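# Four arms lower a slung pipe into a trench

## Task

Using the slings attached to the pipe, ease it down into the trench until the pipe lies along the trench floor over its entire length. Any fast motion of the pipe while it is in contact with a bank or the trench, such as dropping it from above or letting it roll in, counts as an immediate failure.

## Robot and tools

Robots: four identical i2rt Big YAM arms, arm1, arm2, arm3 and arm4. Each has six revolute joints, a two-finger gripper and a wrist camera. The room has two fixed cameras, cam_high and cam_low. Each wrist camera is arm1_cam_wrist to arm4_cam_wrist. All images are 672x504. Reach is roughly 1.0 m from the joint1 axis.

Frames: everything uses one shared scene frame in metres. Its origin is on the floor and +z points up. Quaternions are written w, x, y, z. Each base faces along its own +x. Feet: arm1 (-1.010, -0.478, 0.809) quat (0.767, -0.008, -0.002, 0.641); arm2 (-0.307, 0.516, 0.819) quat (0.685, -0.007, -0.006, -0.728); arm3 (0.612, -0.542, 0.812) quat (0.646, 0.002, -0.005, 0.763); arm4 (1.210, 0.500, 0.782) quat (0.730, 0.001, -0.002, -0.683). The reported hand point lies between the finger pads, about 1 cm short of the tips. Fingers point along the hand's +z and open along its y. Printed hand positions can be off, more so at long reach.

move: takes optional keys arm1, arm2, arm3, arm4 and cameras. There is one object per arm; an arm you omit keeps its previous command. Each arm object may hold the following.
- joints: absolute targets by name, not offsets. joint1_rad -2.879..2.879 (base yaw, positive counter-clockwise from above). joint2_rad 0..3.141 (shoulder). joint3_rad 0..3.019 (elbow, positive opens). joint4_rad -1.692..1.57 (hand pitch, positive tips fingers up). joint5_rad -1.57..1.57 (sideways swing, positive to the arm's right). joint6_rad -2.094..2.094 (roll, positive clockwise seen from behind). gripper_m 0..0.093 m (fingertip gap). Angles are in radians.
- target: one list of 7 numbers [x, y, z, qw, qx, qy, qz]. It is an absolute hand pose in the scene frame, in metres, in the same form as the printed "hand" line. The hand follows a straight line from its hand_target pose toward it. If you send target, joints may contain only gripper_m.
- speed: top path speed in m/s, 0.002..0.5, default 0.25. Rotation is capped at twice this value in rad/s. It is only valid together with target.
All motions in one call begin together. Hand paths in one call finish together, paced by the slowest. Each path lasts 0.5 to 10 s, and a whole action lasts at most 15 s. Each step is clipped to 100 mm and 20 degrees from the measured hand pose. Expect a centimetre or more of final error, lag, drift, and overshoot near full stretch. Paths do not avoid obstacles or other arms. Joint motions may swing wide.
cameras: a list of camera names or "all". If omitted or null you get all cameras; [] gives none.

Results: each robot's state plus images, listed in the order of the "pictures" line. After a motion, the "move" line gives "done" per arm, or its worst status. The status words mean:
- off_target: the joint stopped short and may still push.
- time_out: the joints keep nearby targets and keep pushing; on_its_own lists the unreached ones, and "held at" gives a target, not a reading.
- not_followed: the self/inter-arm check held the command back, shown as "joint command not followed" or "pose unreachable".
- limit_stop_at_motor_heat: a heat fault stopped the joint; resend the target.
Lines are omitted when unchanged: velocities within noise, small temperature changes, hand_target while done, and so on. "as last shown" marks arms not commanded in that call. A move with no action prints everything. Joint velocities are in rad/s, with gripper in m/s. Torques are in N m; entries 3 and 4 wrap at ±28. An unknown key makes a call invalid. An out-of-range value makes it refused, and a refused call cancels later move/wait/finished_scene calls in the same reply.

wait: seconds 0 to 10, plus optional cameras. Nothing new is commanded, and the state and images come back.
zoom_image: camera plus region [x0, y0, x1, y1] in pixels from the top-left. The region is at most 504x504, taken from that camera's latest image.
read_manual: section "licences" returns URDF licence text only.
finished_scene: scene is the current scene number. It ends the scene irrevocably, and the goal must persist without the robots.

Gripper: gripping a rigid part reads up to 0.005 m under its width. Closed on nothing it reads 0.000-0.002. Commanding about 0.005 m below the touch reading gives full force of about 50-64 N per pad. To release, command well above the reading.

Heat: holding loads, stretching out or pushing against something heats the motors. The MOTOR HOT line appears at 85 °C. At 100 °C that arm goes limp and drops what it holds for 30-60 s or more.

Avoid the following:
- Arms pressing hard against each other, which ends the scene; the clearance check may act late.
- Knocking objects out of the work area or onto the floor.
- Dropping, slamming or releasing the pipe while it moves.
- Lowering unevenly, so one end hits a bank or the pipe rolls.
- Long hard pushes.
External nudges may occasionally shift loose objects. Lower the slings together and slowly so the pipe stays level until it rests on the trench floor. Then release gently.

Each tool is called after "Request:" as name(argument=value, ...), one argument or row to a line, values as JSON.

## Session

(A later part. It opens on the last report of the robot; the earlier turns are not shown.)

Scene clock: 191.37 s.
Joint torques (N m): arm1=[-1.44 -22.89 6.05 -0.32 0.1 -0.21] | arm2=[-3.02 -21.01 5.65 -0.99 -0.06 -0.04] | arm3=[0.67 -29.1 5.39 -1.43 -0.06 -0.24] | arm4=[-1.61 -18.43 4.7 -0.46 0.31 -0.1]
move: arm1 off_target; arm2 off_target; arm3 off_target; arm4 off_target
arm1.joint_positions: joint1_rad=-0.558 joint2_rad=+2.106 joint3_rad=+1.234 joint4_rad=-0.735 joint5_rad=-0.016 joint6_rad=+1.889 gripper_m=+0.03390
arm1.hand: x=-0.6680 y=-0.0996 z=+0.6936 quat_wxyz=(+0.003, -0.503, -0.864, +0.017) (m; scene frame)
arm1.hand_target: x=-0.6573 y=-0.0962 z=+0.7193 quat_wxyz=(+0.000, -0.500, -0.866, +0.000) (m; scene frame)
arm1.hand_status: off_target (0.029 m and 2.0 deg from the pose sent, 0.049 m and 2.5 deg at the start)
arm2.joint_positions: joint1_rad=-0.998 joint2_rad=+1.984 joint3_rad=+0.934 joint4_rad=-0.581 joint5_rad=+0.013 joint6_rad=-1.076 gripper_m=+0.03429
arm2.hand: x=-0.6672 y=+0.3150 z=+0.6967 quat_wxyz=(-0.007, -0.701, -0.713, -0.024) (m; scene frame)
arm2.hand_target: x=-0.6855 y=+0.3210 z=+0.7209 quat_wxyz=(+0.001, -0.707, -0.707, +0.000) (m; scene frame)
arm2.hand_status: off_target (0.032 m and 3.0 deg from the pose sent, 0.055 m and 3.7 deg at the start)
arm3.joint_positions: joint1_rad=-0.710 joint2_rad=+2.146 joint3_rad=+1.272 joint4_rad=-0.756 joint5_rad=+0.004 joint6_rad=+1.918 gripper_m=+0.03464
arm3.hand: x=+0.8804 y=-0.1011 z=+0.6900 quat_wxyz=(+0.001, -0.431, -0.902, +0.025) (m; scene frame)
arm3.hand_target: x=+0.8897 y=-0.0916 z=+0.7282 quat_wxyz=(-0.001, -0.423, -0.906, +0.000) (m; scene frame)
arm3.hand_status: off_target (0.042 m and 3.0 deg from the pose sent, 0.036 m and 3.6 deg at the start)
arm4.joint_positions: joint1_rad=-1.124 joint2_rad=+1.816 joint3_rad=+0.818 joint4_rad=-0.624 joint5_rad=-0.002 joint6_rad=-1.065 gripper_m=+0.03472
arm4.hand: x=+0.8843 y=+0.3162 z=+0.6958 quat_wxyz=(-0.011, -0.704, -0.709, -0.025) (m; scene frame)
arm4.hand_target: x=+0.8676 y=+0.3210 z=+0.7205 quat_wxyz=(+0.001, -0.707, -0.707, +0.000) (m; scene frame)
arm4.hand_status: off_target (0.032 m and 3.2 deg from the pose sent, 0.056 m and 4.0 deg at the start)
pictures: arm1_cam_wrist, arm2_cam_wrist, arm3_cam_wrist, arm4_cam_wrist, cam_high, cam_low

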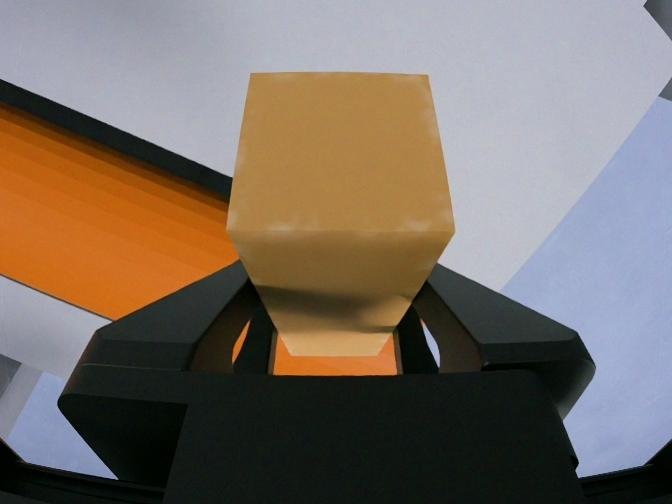

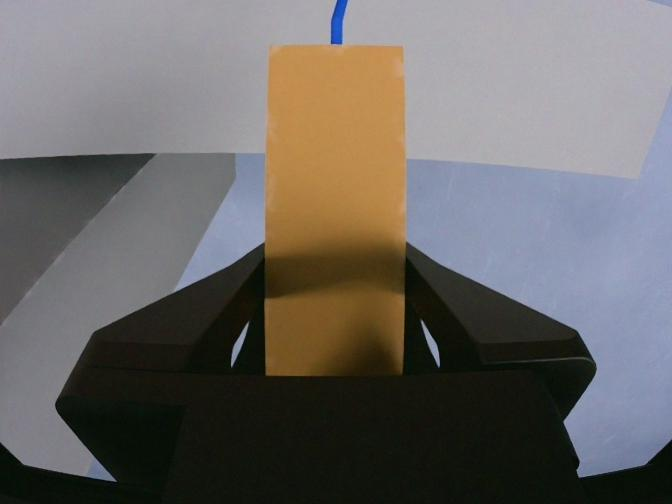

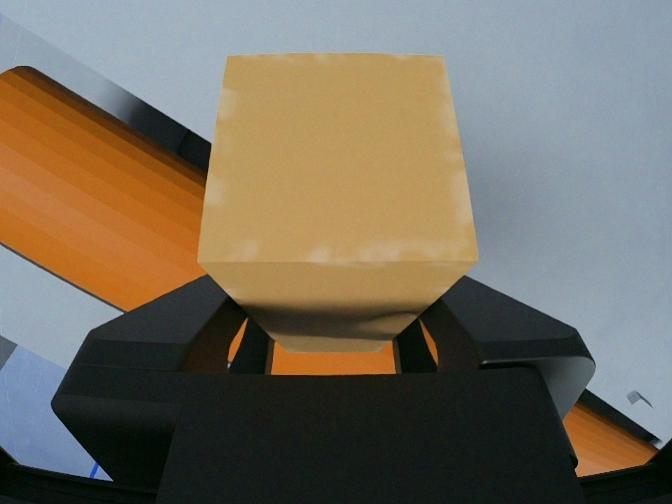

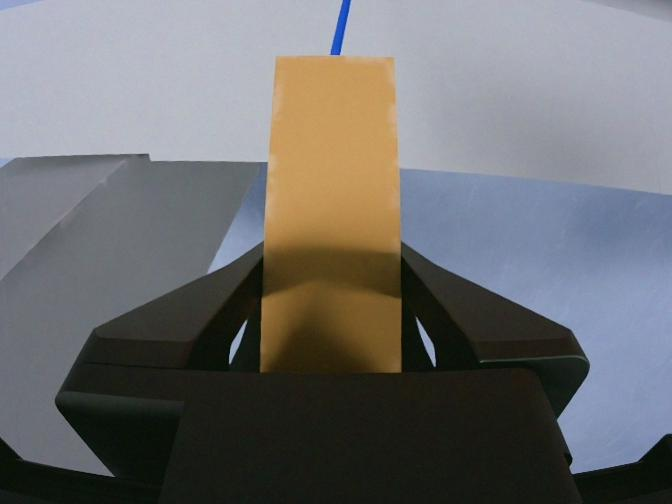

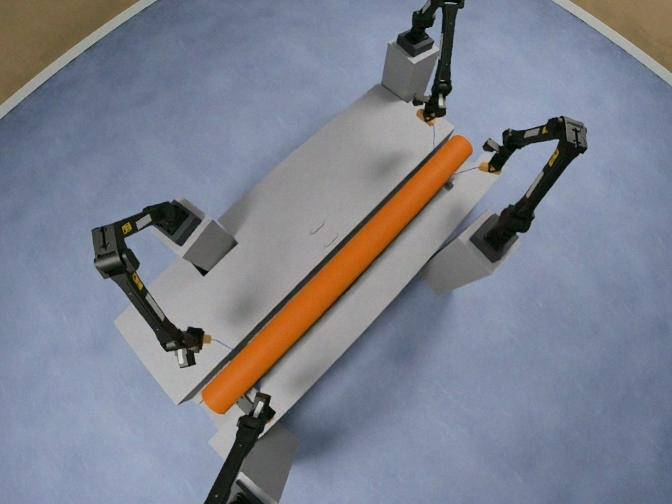

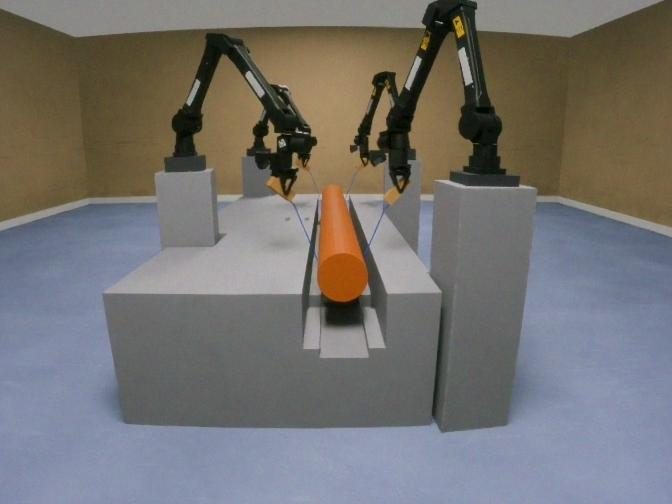

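Request:
move(
  arm1={"target":[-0.657,-0.098,0.655,0,0.5,0.866,0],"speed":0.05},
  arm2={"target":[-0.686,0.319,0.657,0,0.707,0.707,0],"speed":0.05},
  arm3={"target":[0.890,-0.093,0.668,0,0.423,0.906,0],"speed":0.05},
  arm4={"target":[0.867,0.319,0.657,0,0.707,0.707,0],"speed":0.05},
  cameras=["cam_low"],
)

Request:
zoom_image(
  camera="cam_low",
  region=[200, 130, 450, 380],
)

Request:
move(
  arm1={"target":[-0.657,-0.098,0.625,0,0.5,0.866,0],"speed":0.03},
  arm2={"target":[-0.686,0.319,0.627,0,0.707,0.707,0],"speed":0.03},
  arm3={"target":[0.890,-0.093,0.638,0,0.423,0.906,0],"speed":0.03},
  arm4={"target":[0.867,0.319,0.627,0,0.707,0.707,0],"speed":0.03},
  cameras=["cam_low","cam_high"],
)

Request:
zoom_image(
  camera="cam_low",
  region=[200, 130, 450, 380],
)

Scene clock: 197.93 s.
Joint torques (N m): arm1=[-1.08 -22.95 5.11 -0.28 0.14 -0.23] | arm2=[-2.96 -21.19 5.14 -1.06 -0.06 -0.02] | arm3=[0.62 -29.27 4.52 -1.43 -0.06 -0.28] | arm4=[-1.44 -19.08 3.26 -0.44 0.33 -0.05]
move: arm1 off_target; arm2 off_target; arm3 off_target; arm4 off_target
arm1.joint_positions: joint1_rad=-0.558 joint2_rad=+2.228 joint3_rad=+1.234 joint4_rad=-0.603 joint5_rad=-0.016 joint6_rad=+1.889 gripper_m=+0.03390
arm1.hand: x=-0.6681 y=-0.1013 z=+0.6328 quat_wxyz=(+0.002, -0.503, -0.864, +0.012) (m; scene frame)
arm1.hand_target: x=-0.6572 y=-0.0983 z=+0.6543 quat_wxyz=(+0.000, -0.500, -0.866, +0.000) (m; scene frame)
arm1.hand_status: off_target (0.025 m and 1.4 deg from the pose sent, 0.040 m and 2.0 deg at the start)
arm2.joint_positions: joint1_rad=-0.998 joint2_rad=+2.143 joint3_rad=+0.934 joint4_rad=-0.425 joint5_rad=+0.013 joint6_rad=-1.076 gripper_m=+0.03429
arm2.hand: x=-0.6606 y=+0.3178 z=+0.6329 quat_wxyz=(-0.008, -0.701, -0.713, -0.026) (m; scene frame)
arm2.hand_target: x=-0.6854 y=+0.3193 z=+0.6563 quat_wxyz=(+0.001, -0.707, -0.707, +0.000) (m; scene frame)
arm2.hand_status: off_target (0.035 m and 3.2 deg from the pose sent, 0.044 m and 3.0 deg at the start)
arm3.joint_positions: joint1_rad=-0.710 joint2_rad=+2.258 joint3_rad=+1.269 joint4_rad=-0.632 joint5_rad=+0.004 joint6_rad=+1.918 gripper_m=+0.03464
arm3.hand: x=+0.8789 y=-0.1034 z=+0.6324 quat_wxyz=(+0.001, -0.431, -0.902, +0.020) (m; scene frame)
arm3.hand_target: x=+0.8899 y=-0.0934 z=+0.6665 quat_wxyz=(-0.001, -0.423, -0.906, +0.000) (m; scene frame)
arm3.hand_status: off_target (0.039 m and 2.6 deg from the pose sent, 0.025 m and 3.0 deg at the start)
arm4.joint_positions: joint1_rad=-1.124 joint2_rad=+1.986 joint3_rad=+0.813 joint4_rad=-0.445 joint5_rad=-0.003 joint6_rad=-1.065 gripper_m=+0.03472
arm4.hand: x=+0.8854 y=+0.3163 z=+0.6328 quat_wxyz=(-0.011, -0.704, -0.709, -0.023) (m; scene frame)
arm4.hand_target: x=+0.8675 y=+0.3190 z=+0.6557 quat_wxyz=(+0.000, -0.707, -0.707, +0.000) (m; scene frame)
arm4.hand_status: off_target (0.030 m and 2.9 deg from the pose sent, 0.043 m and 3.2 deg at the start)
pictures: cam_low

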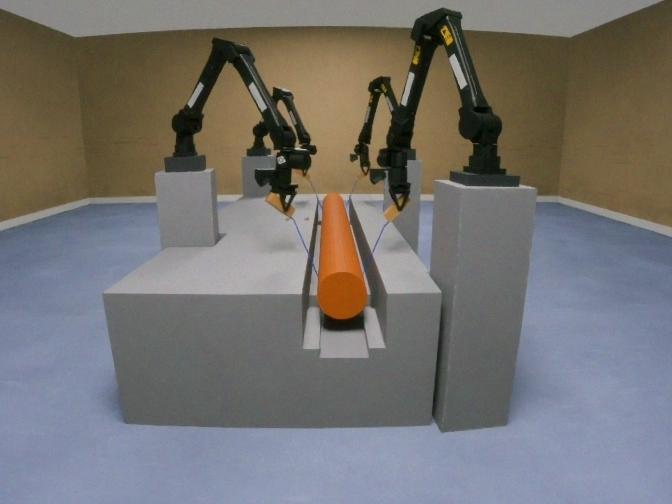

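Scaled by 2.016.

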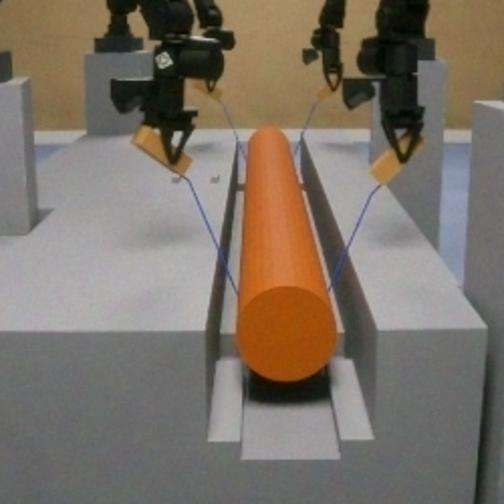

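Scene clock: 199.57 s.
Joint torques (N m): arm1=[-1.96 -21.77 5.57 -0.38 0.24 -0.23] | arm2=[-2.96 -20.89 4.56 -1.02 -0.07 -0.03] | arm3=[0.5 -27.58 4.94 -1.35 -0.08 -0.28] | arm4=[-1.44 -18.43 3.17 -0.49 0.42 -0.05]
move: arm1 off_target; arm2 off_target; arm3 off_target; arm4 off_target
arm1.joint_positions: joint1_rad=-0.556 joint2_rad=+2.277 joint3_rad=+1.234 joint4_rad=-0.547 joint5_rad=-0.019 joint6_rad=+1.889 gripper_m=+0.03390
arm1.hand: x=-0.6702 y=-0.1017 z=+0.6087 quat_wxyz=(+0.003, -0.502, -0.865, +0.008) (m; scene frame)
arm1.hand_target: x=-0.6572 y=-0.0983 z=+0.6248 quat_wxyz=(+0.000, -0.500, -0.866, +0.000) (m; scene frame)
arm1.hand_status: off_target (0.021 m and 1.0 deg from the pose sent, 0.014 m and 1.4 deg at the start)
arm2.joint_positions: joint1_rad=-0.998 joint2_rad=+2.215 joint3_rad=+0.948 joint4_rad=-0.362 joint5_rad=+0.014 joint6_rad=-1.076 gripper_m=+0.03429
arm2.hand: x=-0.6604 y=+0.3175 z=+0.6059 quat_wxyz=(-0.007, -0.701, -0.713, -0.023) (m; scene frame)
arm2.hand_target: x=-0.6855 y=+0.3193 z=+0.6265 quat_wxyz=(+0.001, -0.707, -0.707, +0.000) (m; scene frame)
arm2.hand_status: off_target (0.033 m and 3.0 deg from the pose sent, 0.026 m and 3.2 deg at the start)
arm3.joint_positions: joint1_rad=-0.710 joint2_rad=+2.301 joint3_rad=+1.269 joint4_rad=-0.579 joint5_rad=+0.004 joint6_rad=+1.918 gripper_m=+0.03464
arm3.hand: x=+0.8784 y=-0.1040 z=+0.6109 quat_wxyz=(+0.000, -0.431, -0.902, +0.015) (m; scene frame)
arm3.hand_target: x=+0.8899 y=-0.0933 z=+0.6372 quat_wxyz=(+0.000, -0.423, -0.906, +0.000) (m; scene frame)
arm3.hand_status: off_target (0.031 m and 2.1 deg from the pose sent, 0.016 m and 2.6 deg at the start)
arm4.joint_positions: joint1_rad=-1.124 joint2_rad=+2.059 joint3_rad=+0.813 joint4_rad=-0.366 joint5_rad=-0.006 joint6_rad=-1.065 gripper_m=+0.03472
arm4.hand: x=+0.8873 y=+0.3168 z=+0.6064 quat_wxyz=(-0.011, -0.704, -0.709, -0.020) (m; scene frame)
arm4.hand_target: x=+0.8675 y=+0.3191 z=+0.6261 quat_wxyz=(+0.000, -0.707, -0.707, +0.000) (m; scene frame)
arm4.hand_status: off_target (0.029 m and 2.6 deg from the pose sent, 0.019 m and 2.9 deg at the start)
pictures: cam_high, cam_low

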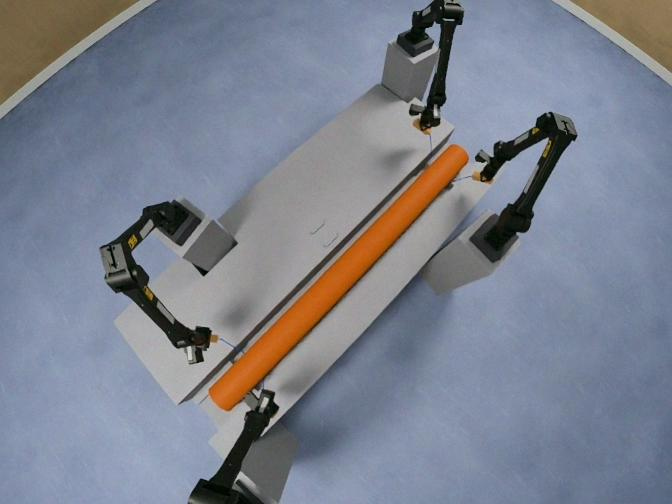

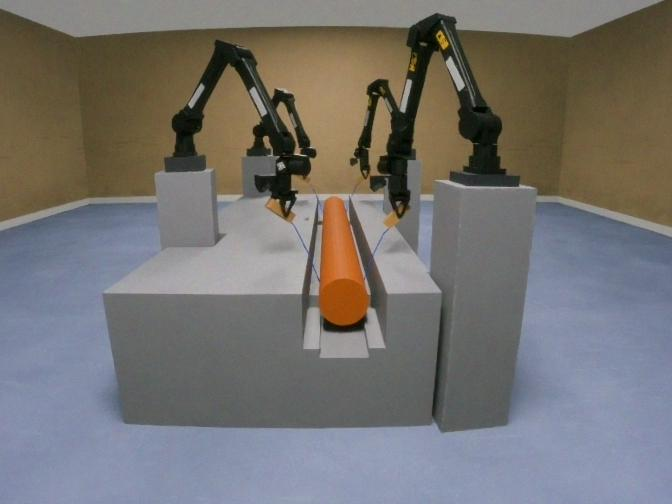

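Scaled by 2.016.

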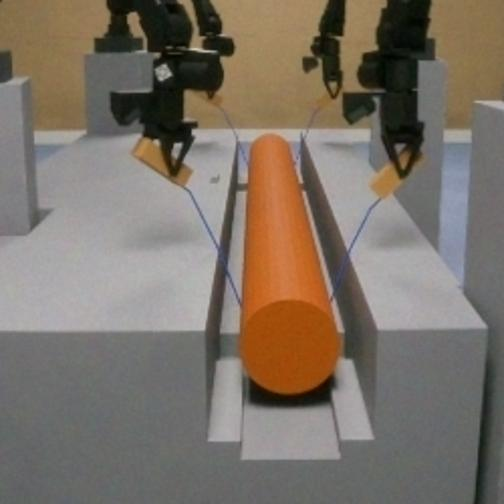

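Request:
move(
  arm1={"target":[-0.657,-0.098,0.595,0,0.5,0.866,0],"speed":0.025},
  arm2={"target":[-0.686,0.319,0.597,0,0.707,0.707,0],"speed":0.025},
  arm3={"target":[0.890,-0.093,0.606,0,0.423,0.906,0],"speed":0.025},
  arm4={"target":[0.867,0.319,0.597,0,0.707,0.707,0],"speed":0.025},
  cameras=["cam_low"],
)

Request:
zoom_image(
  camera="cam_low",
  region=[200, 130, 450, 380],
)

Request:
move(
  arm1={"target":[-0.657,-0.098,0.565,0,0.5,0.866,0],"speed":0.02},
  arm2={"target":[-0.686,0.319,0.567,0,0.707,0.707,0],"speed":0.02},
  arm3={"target":[0.890,-0.093,0.574,0,0.423,0.906,0],"speed":0.02},
  arm4={"target":[0.867,0.319,0.567,0,0.707,0.707,0],"speed":0.02},
  cameras=["cam_low","cam_high"],
)

Request:
zoom_image(
  camera="cam_low",
  region=[200, 130, 450, 380],
)

Scene clock: 207.33 s.
Joint torques (N m): arm1=[-1.55 -21.66 4.86 -0.31 0.37 -0.18] | arm2=[-3.14 -20.48 3.75 -0.83 0.03 -0.04] | arm3=[0.5 -27.11 4.33 -1.2 0 -0.28] | arm4=[-1.44 -17.73 2.45 -0.36 0.66 -0.05]
move: arm1 off_target; arm2 off_target; arm3 off_target; arm4 off_target
arm1.joint_positions: joint1_rad=-0.552 joint2_rad=+2.336 joint3_rad=+1.260 joint4_rad=-0.498 joint5_rad=-0.022 joint6_rad=+1.889 gripper_m=+0.03390
arm1.hand: x=-0.6673 y=-0.0954 z=+0.5847 quat_wxyz=(+0.003, -0.500, -0.866, +0.000) (m; scene frame)
arm1.hand_target: x=-0.6571 y=-0.0980 z=+0.5949 quat_wxyz=(+0.000, -0.500, -0.866, +0.000) (m; scene frame)
arm1.hand_status: off_target (0.015 m and 0.3 deg from the pose sent, 0.019 m and 1.0 deg at the start)
arm2.joint_positions: joint1_rad=-0.998 joint2_rad=+2.286 joint3_rad=+0.974 joint4_rad=-0.306 joint5_rad=+0.011 joint6_rad=-1.076 gripper_m=+0.03429
arm2.hand: x=-0.6638 y=+0.3147 z=+0.5804 quat_wxyz=(-0.007, -0.701, -0.713, -0.018) (m; scene frame)
arm2.hand_target: x=-0.6856 y=+0.3192 z=+0.5966 quat_wxyz=(+0.001, -0.707, -0.707, +0.000) (m; scene frame)
arm2.hand_status: off_target (0.028 m and 2.4 deg from the pose sent, 0.027 m and 3.0 deg at the start)
arm3.joint_positions: joint1_rad=-0.710 joint2_rad=+2.358 joint3_rad=+1.292 joint4_rad=-0.530 joint5_rad=+0.002 joint6_rad=+1.918 gripper_m=+0.03464
arm3.hand: x=+0.8811 y=-0.0989 z=+0.5867 quat_wxyz=(+0.001, -0.431, -0.902, +0.008) (m; scene frame)
arm3.hand_target: x=+0.8899 y=-0.0932 z=+0.6056 quat_wxyz=(+0.000, -0.423, -0.906, +0.000) (m; scene frame)
arm3.hand_status: off_target (0.022 m and 1.4 deg from the pose sent, 0.017 m and 2.1 deg at the start)
arm4.joint_positions: joint1_rad=-1.124 joint2_rad=+2.133 joint3_rad=+0.831 joint4_rad=-0.296 joint5_rad=-0.012 joint6_rad=-1.065 gripper_m=+0.03472
arm4.hand: x=+0.8840 y=+0.3136 z=+0.5815 quat_wxyz=(-0.012, -0.705, -0.709, -0.012) (m; scene frame)
arm4.hand_target: x=+0.8674 y=+0.3190 z=+0.5964 quat_wxyz=(+0.000, -0.707, -0.707, +0.000) (m; scene frame)
arm4.hand_status: off_target (0.024 m and 2.0 deg from the pose sent, 0.023 m and 2.6 deg at the start)
pictures: cam_low

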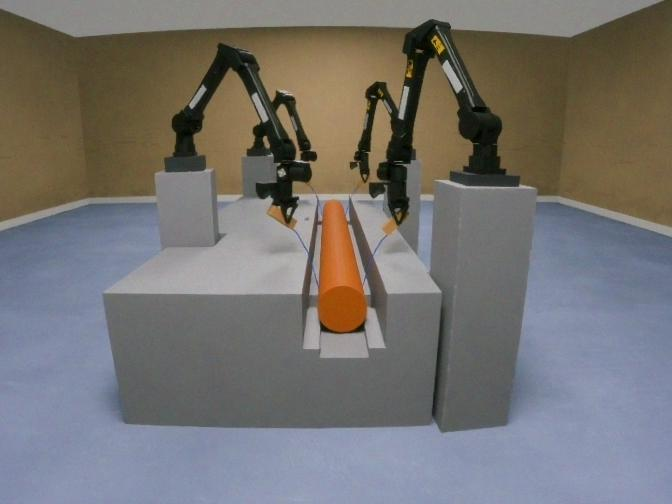

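Scaled by 2.016.

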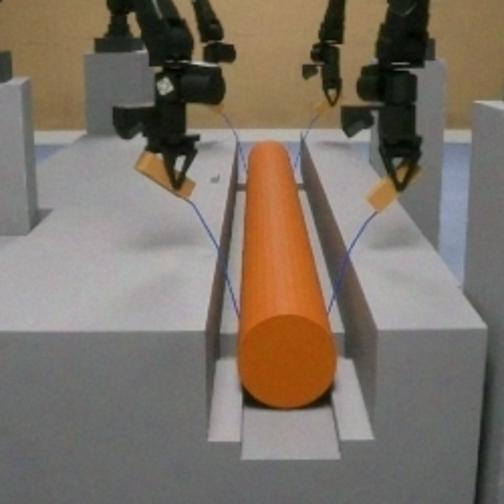

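Scene clock: 209.40 s.
Joint torques (N m): arm1=[-1.85 -18.73 5.42 0.44 0.32 -0.13] | arm2=[-2.55 -17.79 4.15 -0.32 0.09 0.05] | arm3=[0.44 -23.06 5.24 -0.1 0.02 -0.14] | arm4=[-1.14 -14.8 3.02 0.25 0.42 -0.01]
move: arm1 off_target; arm2 off_target; arm3 done; arm4 off_target
arm1.joint_positions: joint1_rad=-0.551 joint2_rad=+2.367 joint3_rad=+1.271 joint4_rad=-0.478 joint5_rad=-0.021 joint6_rad=+1.889 gripper_m=+0.03390
arm1.hand: x=-0.6674 y=-0.0951 z=+0.5712 quat_wxyz=(+0.003, -0.500, -0.866, +0.000) (m; scene frame)
arm1.hand_target: x=-0.6571 y=-0.0982 z=+0.5653 quat_wxyz=(+0.000, -0.500, -0.866, +0.000) (m; scene frame)
arm1.hand_status: off_target (0.012 m and 0.3 deg from the pose sent, 0.022 m and 0.3 deg at the start)
arm2.joint_positions: joint1_rad=-1.007 joint2_rad=+2.333 joint3_rad=+0.995 joint4_rad=-0.267 joint5_rad=+0.009 joint6_rad=-1.084 gripper_m=+0.03429
arm2.hand: x=-0.6695 y=+0.3148 z=+0.5635 quat_wxyz=(-0.006, -0.701, -0.713, -0.011) (m; scene frame)
arm2.hand_target: x=-0.6858 y=+0.3192 z=+0.5672 quat_wxyz=(+0.000, -0.707, -0.707, +0.000) (m; scene frame)
arm2.hand_status: off_target (0.017 m and 1.7 deg from the pose sent, 0.026 m and 2.4 deg at the start)
arm3.joint_positions: joint1_rad=-0.710 joint2_rad=+2.386 joint3_rad=+1.301 joint4_rad=-0.508 joint5_rad=+0.002 joint6_rad=+1.904 gripper_m=+0.03464
arm3.hand: x=+0.8812 y=-0.0984 z=+0.5741 quat_wxyz=(+0.001, -0.425, -0.905, +0.006) (m; scene frame)
arm3.hand_target: x=+0.8900 y=-0.0932 z=+0.5741 quat_wxyz=(+0.000, -0.423, -0.906, +0.000) (m; scene frame)
arm3.hand_status: done (0.010 m and 0.8 deg from the pose sent, 0.017 m and 1.4 deg at the start)
arm4.joint_positions: joint1_rad=-1.129 joint2_rad=+2.184 joint3_rad=+0.839 joint4_rad=-0.247 joint5_rad=-0.007 joint6_rad=-1.070 gripper_m=+0.03472
arm4.hand: x=+0.8826 y=+0.3161 z=+0.5640 quat_wxyz=(-0.009, -0.705, -0.709, -0.010) (m; scene frame)
arm4.hand_target: x=+0.8671 y=+0.3191 z=+0.5672 quat_wxyz=(+0.000, -0.707, -0.707, +0.000) (m; scene frame)
arm4.hand_status: off_target (0.016 m and 1.5 deg from the pose sent, 0.023 m and 2.0 deg at the start)
pictures: cam_high, cam_low

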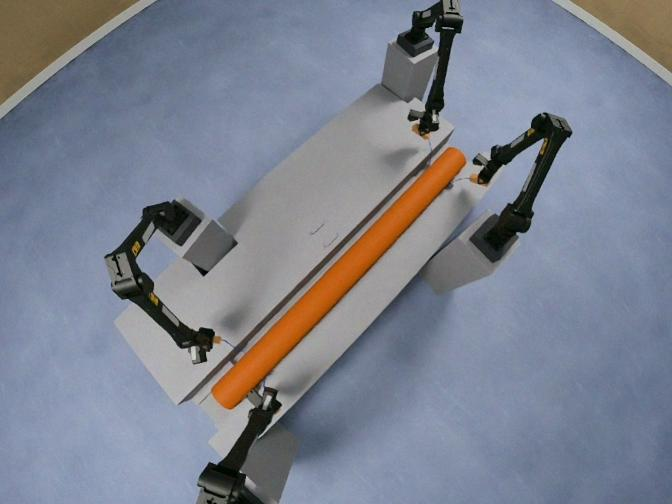

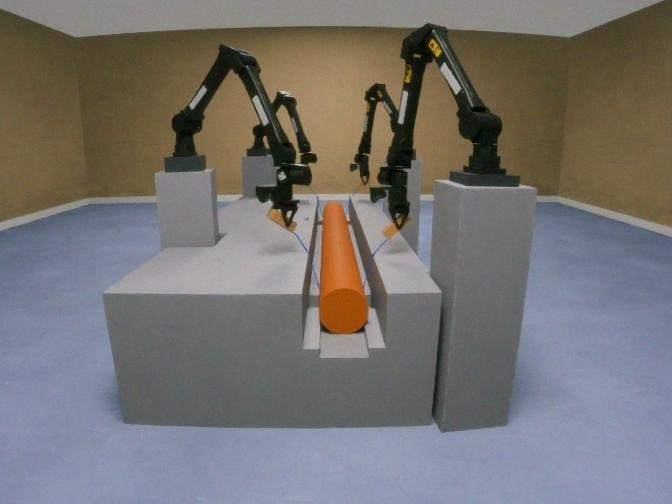

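Scaled by 2.016.

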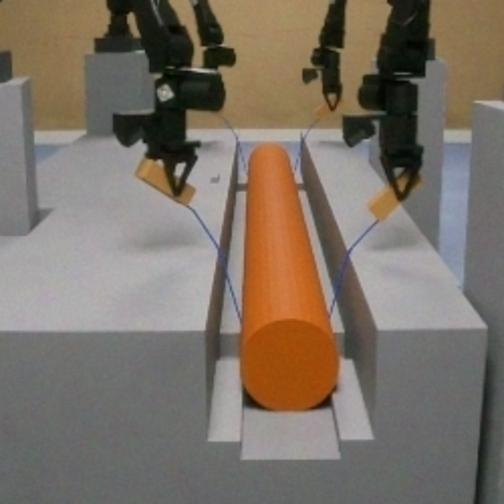

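Request:
move(
  arm1={"target":[-0.66,-0.115,0.481,0,0.5,0.866,0],"speed":0.06},
  arm2={"target":[-0.682,0.312,0.479,0,0.707,0.707,0],"speed":0.06},
  arm3={"target":[0.887,-0.115,0.481,0,0.423,0.906,0],"speed":0.06},
  arm4={"target":[0.87,0.312,0.479,0,0.707,0.707,0],"speed":0.06},
)

Request:
zoom_image(
  camera="cam_low",
  region=[200, 130, 450, 380],
)

Scene clock: 215.27 s.
Joint torques (N m): arm1=[-1.26 -16.56 5.15 1.39 0.3 0] | arm2=[0.09 -13.51 5.46 0.98 -0.51 0.21] | arm3=[0.62 -20.07 4.79 0.98 0.18 0.05] | arm4=[2.14 -13.22 3.19 1.21 -0.31 0.2]
move: arm1 off_target; arm2 off_target; arm3 off_target; arm4 off_target
arm1.joint_positions: joint1_rad=-0.575 joint2_rad=+2.523 joint3_rad=+1.308 joint4_rad=-0.364 joint5_rad=-0.021 joint6_rad=+1.858 gripper_m=+0.03390
arm1.hand: x=-0.6659 y=-0.1137 z=+0.5009 quat_wxyz=(+0.003, -0.497, -0.868, +0.002) (m; scene frame)
arm1.hand_target: x=-0.6607 y=-0.1157 z=+0.4819 quat_wxyz=(+0.000, -0.500, -0.866, +0.000) (m; scene frame)
arm1.hand_status: off_target (0.021 m and 0.6 deg from the pose sent, 0.093 m and 0.3 deg at the start)
arm2.joint_positions: joint1_rad=-1.025 joint2_rad=+2.513 joint3_rad=+1.080 joint4_rad=-0.178 joint5_rad=+0.022 joint6_rad=-1.084 gripper_m=+0.03429
arm2.hand: x=-0.6727 y=+0.3231 z=+0.4976 quat_wxyz=(-0.001, -0.707, -0.707, -0.016) (m; scene frame)
arm2.hand_target: x=-0.6811 y=+0.3125 z=+0.4804 quat_wxyz=(+0.000, -0.707, -0.707, +0.000) (m; scene frame)
arm2.hand_status: off_target (0.024 m and 1.8 deg from the pose sent, 0.085 m and 1.7 deg at the start)
arm3.joint_positions: joint1_rad=-0.729 joint2_rad=+2.549 joint3_rad=+1.330 joint4_rad=-0.374 joint5_rad=-0.002 joint6_rad=+1.870 gripper_m=+0.03464
arm3.hand: x=+0.8802 y=-0.1165 z=+0.4981 quat_wxyz=(+0.003, -0.418, -0.908, +0.006) (m; scene frame)
arm3.hand_target: x=+0.8866 y=-0.1156 z=+0.4818 quat_wxyz=(+0.000, -0.423, -0.906, +0.000) (m; scene frame)
arm3.hand_status: off_target (0.018 m and 1.0 deg from the pose sent, 0.095 m and 0.8 deg at the start)
arm4.joint_positions: joint1_rad=-1.159 joint2_rad=+2.411 joint3_rad=+0.920 joint4_rad=-0.116 joint5_rad=+0.013 joint6_rad=-1.071 gripper_m=+0.03472
arm4.hand: x=+0.8808 y=+0.3309 z=+0.4872 quat_wxyz=(-0.002, -0.715, -0.699, -0.020) (m; scene frame)
arm4.hand_target: x=+0.8707 y=+0.3123 z=+0.4800 quat_wxyz=(+0.000, -0.707, -0.707, +0.000) (m; scene frame)
arm4.hand_status: off_target (0.023 m and 2.6 deg from the pose sent, 0.086 m and 1.6 deg at the start)
pictures: arm1_cam_wrist, arm2_cam_wrist, arm3_cam_wrist, arm4_cam_wrist, cam_high, cam_low

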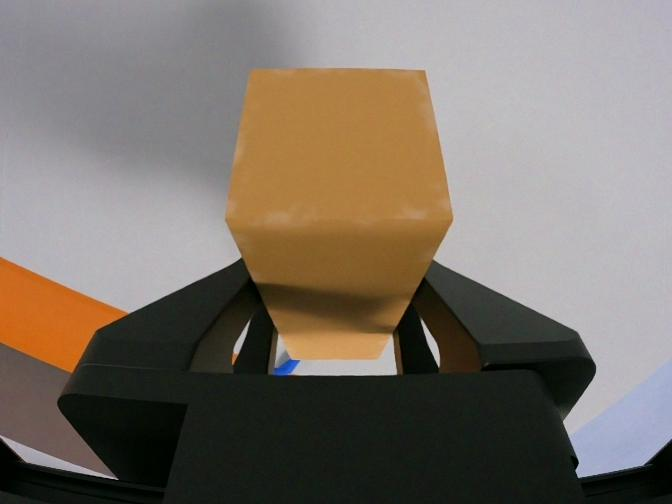

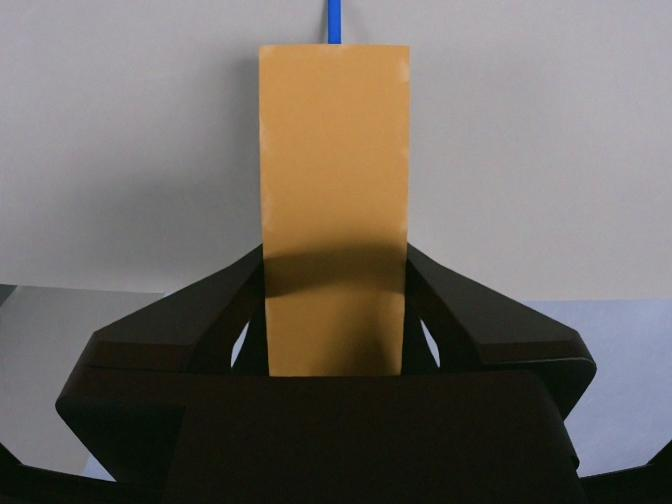

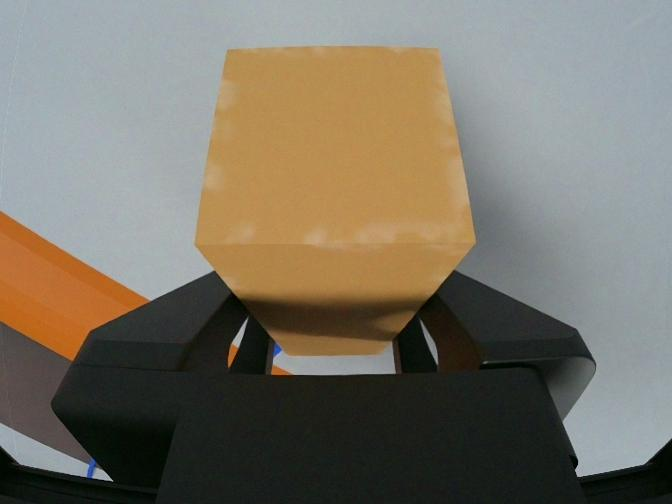

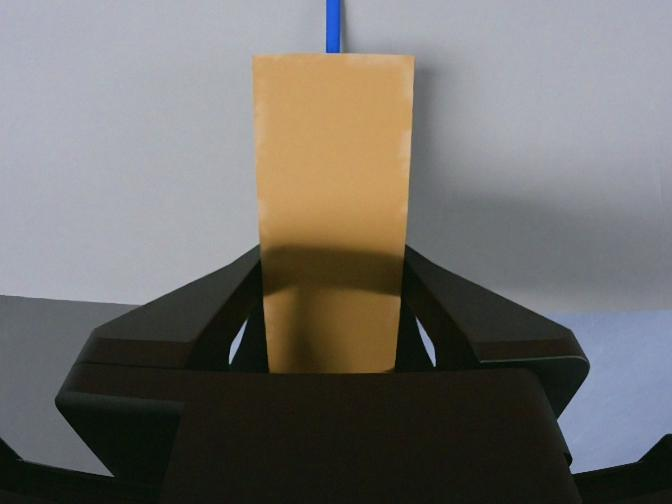

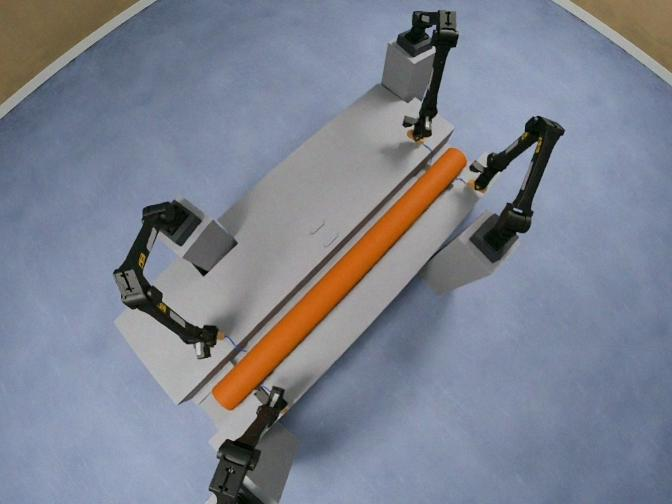

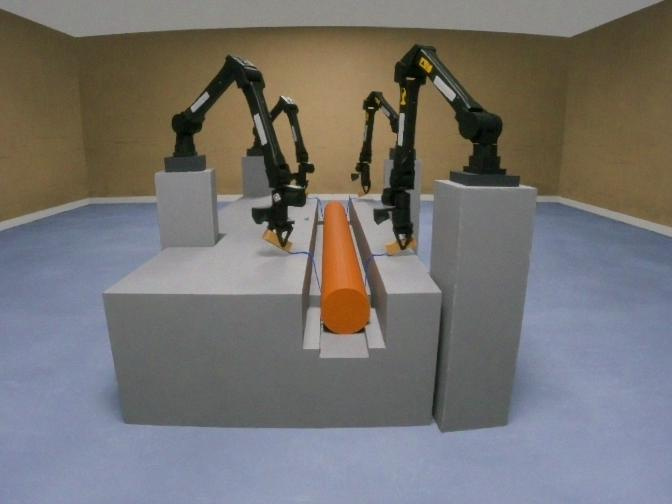

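Scaled by 2.016.

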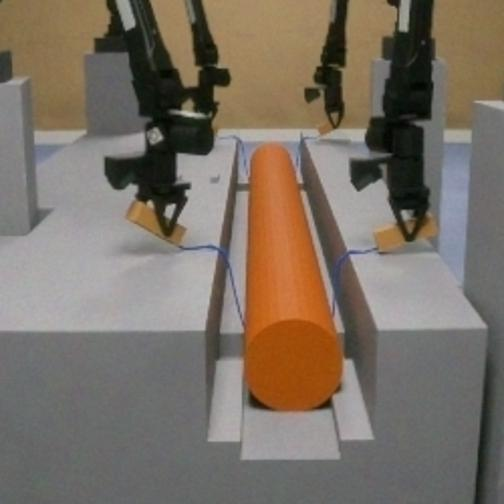

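Request:
move(
  arm1={"target":[-0.66,-0.125,0.467,0,0.5,0.866,0],"speed":0.05},
  arm2={"target":[-0.682,0.283,0.468,0,0.707,0.707,0],"speed":0.05},
  arm3={"target":[0.887,-0.125,0.467,0,0.423,0.906,0],"speed":0.05},
  arm4={"target":[0.87,0.28,0.47,0,0.707,0.707,0],"speed":0.05},
  cameras=["cam_low"],
)

Request:
move(
  arm1={"joints":{"gripper_m":0.055}},
  arm2={"joints":{"gripper_m":0.055}},
  arm3={"joints":{"gripper_m":0.055}},
  arm4={"joints":{"gripper_m":0.055}},
)

Scene clock: 220.60 s.
Joint torques (N m): arm1=[-1.44 -14.39 4.67 2.04 0.69 0.12] | arm2=[0.73 -15.85 3.81 0.06 -0.06 0.25] | arm3=[0.21 -18.08 4 1.96 0.49 0.21] | arm4=[0.85 -14.04 2.22 0.28 0.15 0.33]
move: arm1 off_target; arm2 off_target; arm3 off_target; arm4 done
arm1.joint_positions: joint1_rad=-0.583 joint2_rad=+2.528 joint3_rad=+1.308 joint4_rad=-0.351 joint5_rad=-0.031 joint6_rad=+1.830 gripper_m=+0.03390
arm1.hand: x=-0.6637 y=-0.1145 z=+0.4986 quat_wxyz=(+0.007, -0.488, -0.873, -0.003) (m; scene frame)
arm1.hand_target: x=-0.6616 y=-0.1260 z=+0.4693 quat_wxyz=(+0.000, -0.500, -0.866, +0.000) (m; scene frame)
arm1.hand_status: off_target (0.034 m and 1.8 deg from the pose sent, 0.036 m and 0.6 deg at the start)
arm2.joint_positions: joint1_rad=-0.975 joint2_rad=+2.568 joint3_rad=+1.165 joint4_rad=-0.178 joint5_rad=+0.011 joint6_rad=-1.031 gripper_m=+0.03429
arm2.hand: x=-0.6858 y=+0.2892 z=+0.4805 quat_wxyz=(-0.001, -0.709, -0.705, +0.001) (m; scene frame)
arm2.hand_target: x=-0.6816 y=+0.2833 z=+0.4684 quat_wxyz=(+0.000, -0.707, -0.707, +0.000) (m; scene frame)
arm2.hand_status: off_target (0.014 m and 0.4 deg from the pose sent, 0.051 m and 1.8 deg at the start)
arm3.joint_positions: joint1_rad=-0.735 joint2_rad=+2.553 joint3_rad=+1.330 joint4_rad=-0.362 joint5_rad=-0.009 joint6_rad=+1.843 gripper_m=+0.03464
arm3.hand: x=+0.8824 y=-0.1167 z=+0.4962 quat_wxyz=(+0.006, -0.409, -0.913, +0.001) (m; scene frame)
arm3.hand_target: x=+0.8858 y=-0.1263 z=+0.4689 quat_wxyz=(+0.000, -0.423, -0.906, +0.000) (m; scene frame)
arm3.hand_status: off_target (0.031 m and 2.0 deg from the pose sent, 0.033 m and 1.0 deg at the start)
arm4.joint_positions: joint1_rad=-1.071 joint2_rad=+2.442 joint3_rad=+0.999 joint4_rad=-0.116 joint5_rad=+0.001 joint6_rad=-1.013 gripper_m=+0.03472
arm4.hand: x=+0.8673 y=+0.2815 z=+0.4786 quat_wxyz=(-0.001, -0.704, -0.710, +0.005) (m; scene frame)
arm4.hand_target: x=+0.8699 y=+0.2801 z=+0.4703 quat_wxyz=(+0.000, -0.707, -0.707, +0.000) (m; scene frame)
arm4.hand_status: done (0.009 m and 0.7 deg from the pose sent, 0.055 m and 2.6 deg at the start)
pictures: cam_low

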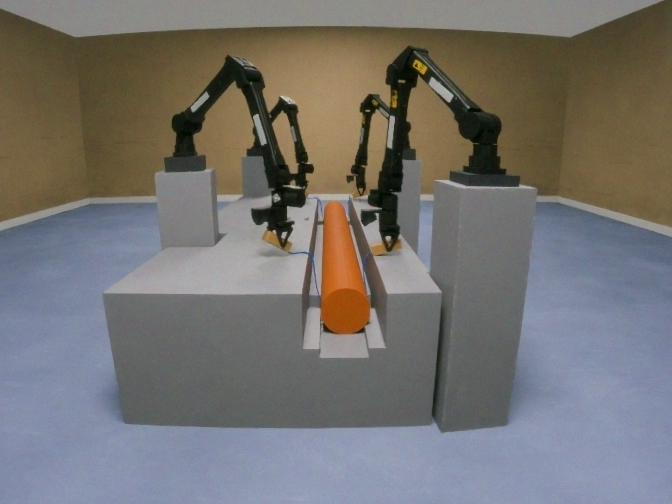

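Scene clock: 221.40 s.
Joint torques (N m): arm1=[-0.85 -18.43 3.69 1.03 0.18 0.09] | arm2=[0.56 -17.85 3.14 0.02 -0.09 0.19] | arm3=[0.56 -22.95 3 0.32 0.1 0.09] | arm4=[0.97 -15.91 1.92 0.23 0.1 0.29]
move: arm1 done; arm2 done; arm3 done; arm4 done
arm1.joint_positions: joint1_rad=-0.588 joint2_rad=+2.572 joint3_rad=+1.317 joint4_rad=-0.320 joint5_rad=-0.019 joint6_rad=+1.835 gripper_m=+0.05493
arm1.joint_status: all done
arm1.hand: x=-0.6646 y=-0.1227 z=+0.4790 quat_wxyz=(+0.001, -0.493, -0.870, +0.000) (m; scene frame)
arm2.joint_positions: joint1_rad=-0.974 joint2_rad=+2.592 joint3_rad=+1.170 joint4_rad=-0.178 joint5_rad=+0.012 joint6_rad=-1.027 gripper_m=+0.05496
arm2.joint_status: all done
arm2.hand: x=-0.6784 y=+0.2929 z=+0.4708 quat_wxyz=(-0.003, -0.710, -0.704, -0.009) (m; scene frame)
arm3.joint_positions: joint1_rad=-0.739 joint2_rad=+2.605 joint3_rad=+1.339 joint4_rad=-0.323 joint5_rad=-0.001 joint6_rad=+1.855 gripper_m=+0.05493
arm3.joint_status: all done
arm3.hand: x=+0.8802 y=-0.1263 z=+0.4721 quat_wxyz=(+0.002, -0.416, -0.909, +0.004) (m; scene frame)
arm4.joint_positions: joint1_rad=-1.071 joint2_rad=+2.463 joint3_rad=+1.001 joint4_rad=-0.116 joint5_rad=+0.002 joint6_rad=-1.011 gripper_m=+0.05491
arm4.joint_status: all done
arm4.hand: x=+0.8741 y=+0.2861 z=+0.4706 quat_wxyz=(-0.002, -0.705, -0.709, -0.005) (m; scene frame)
pictures: arm1_cam_wrist, arm2_cam_wrist, arm3_cam_wrist, arm4_cam_wrist, cam_high, cam_low

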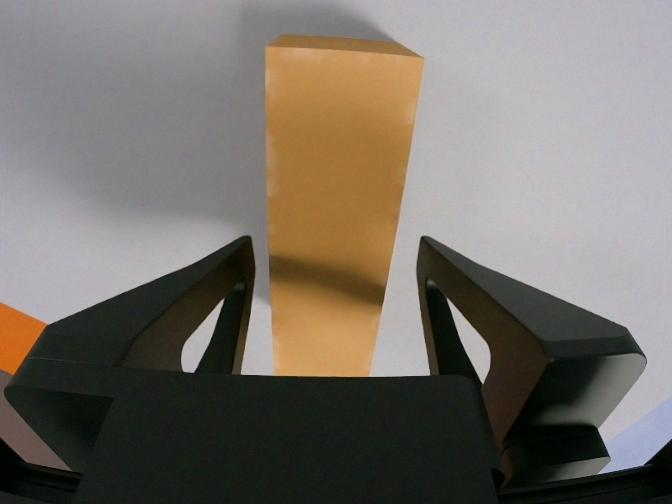

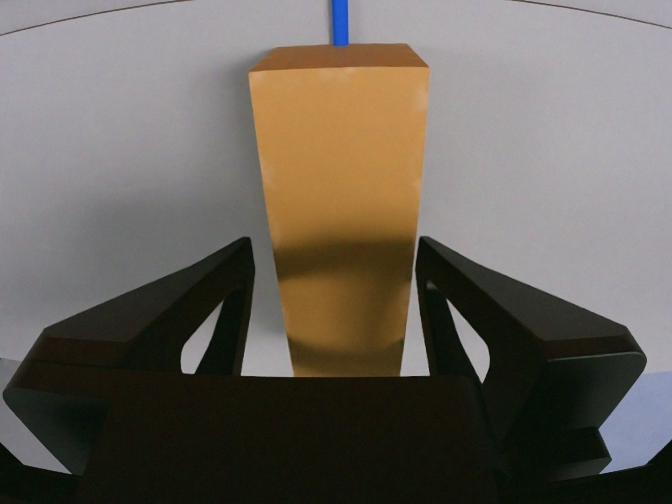

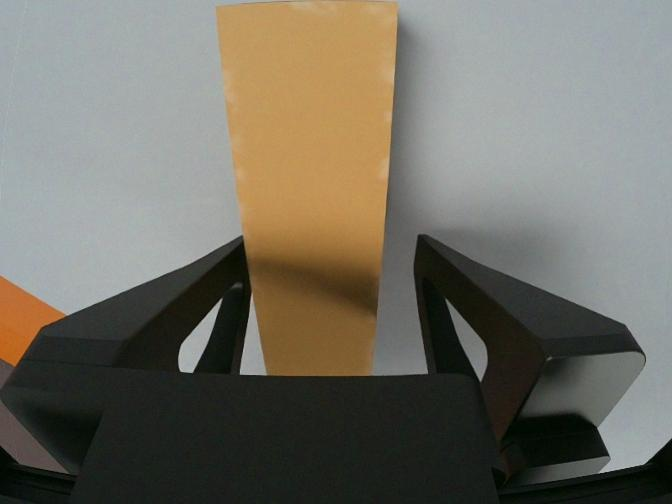

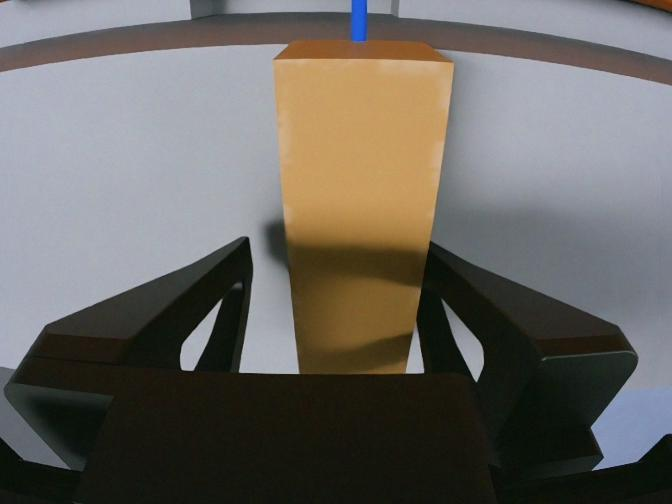

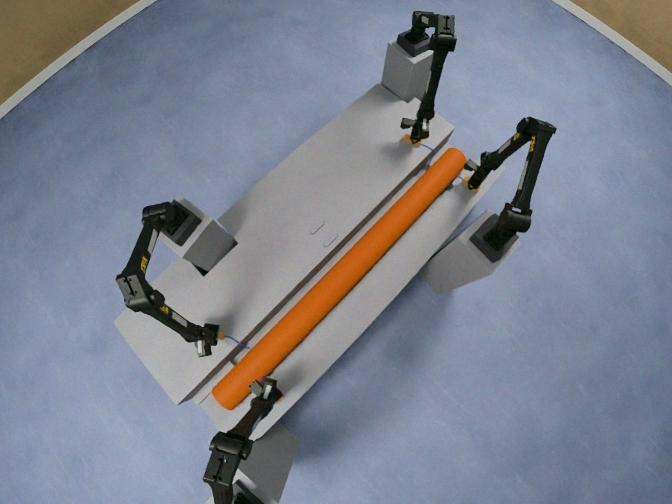

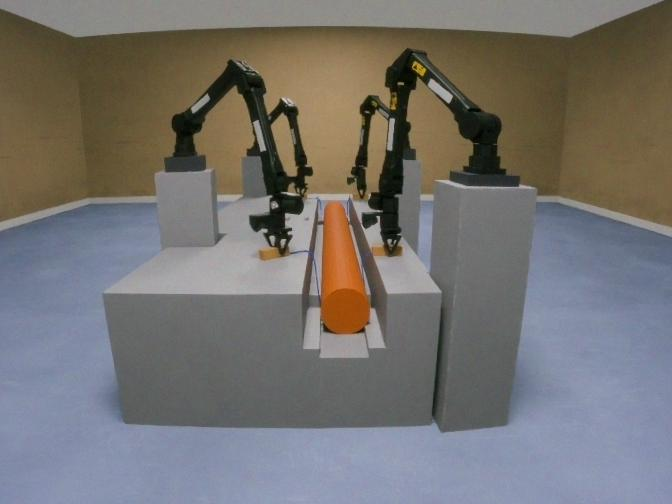

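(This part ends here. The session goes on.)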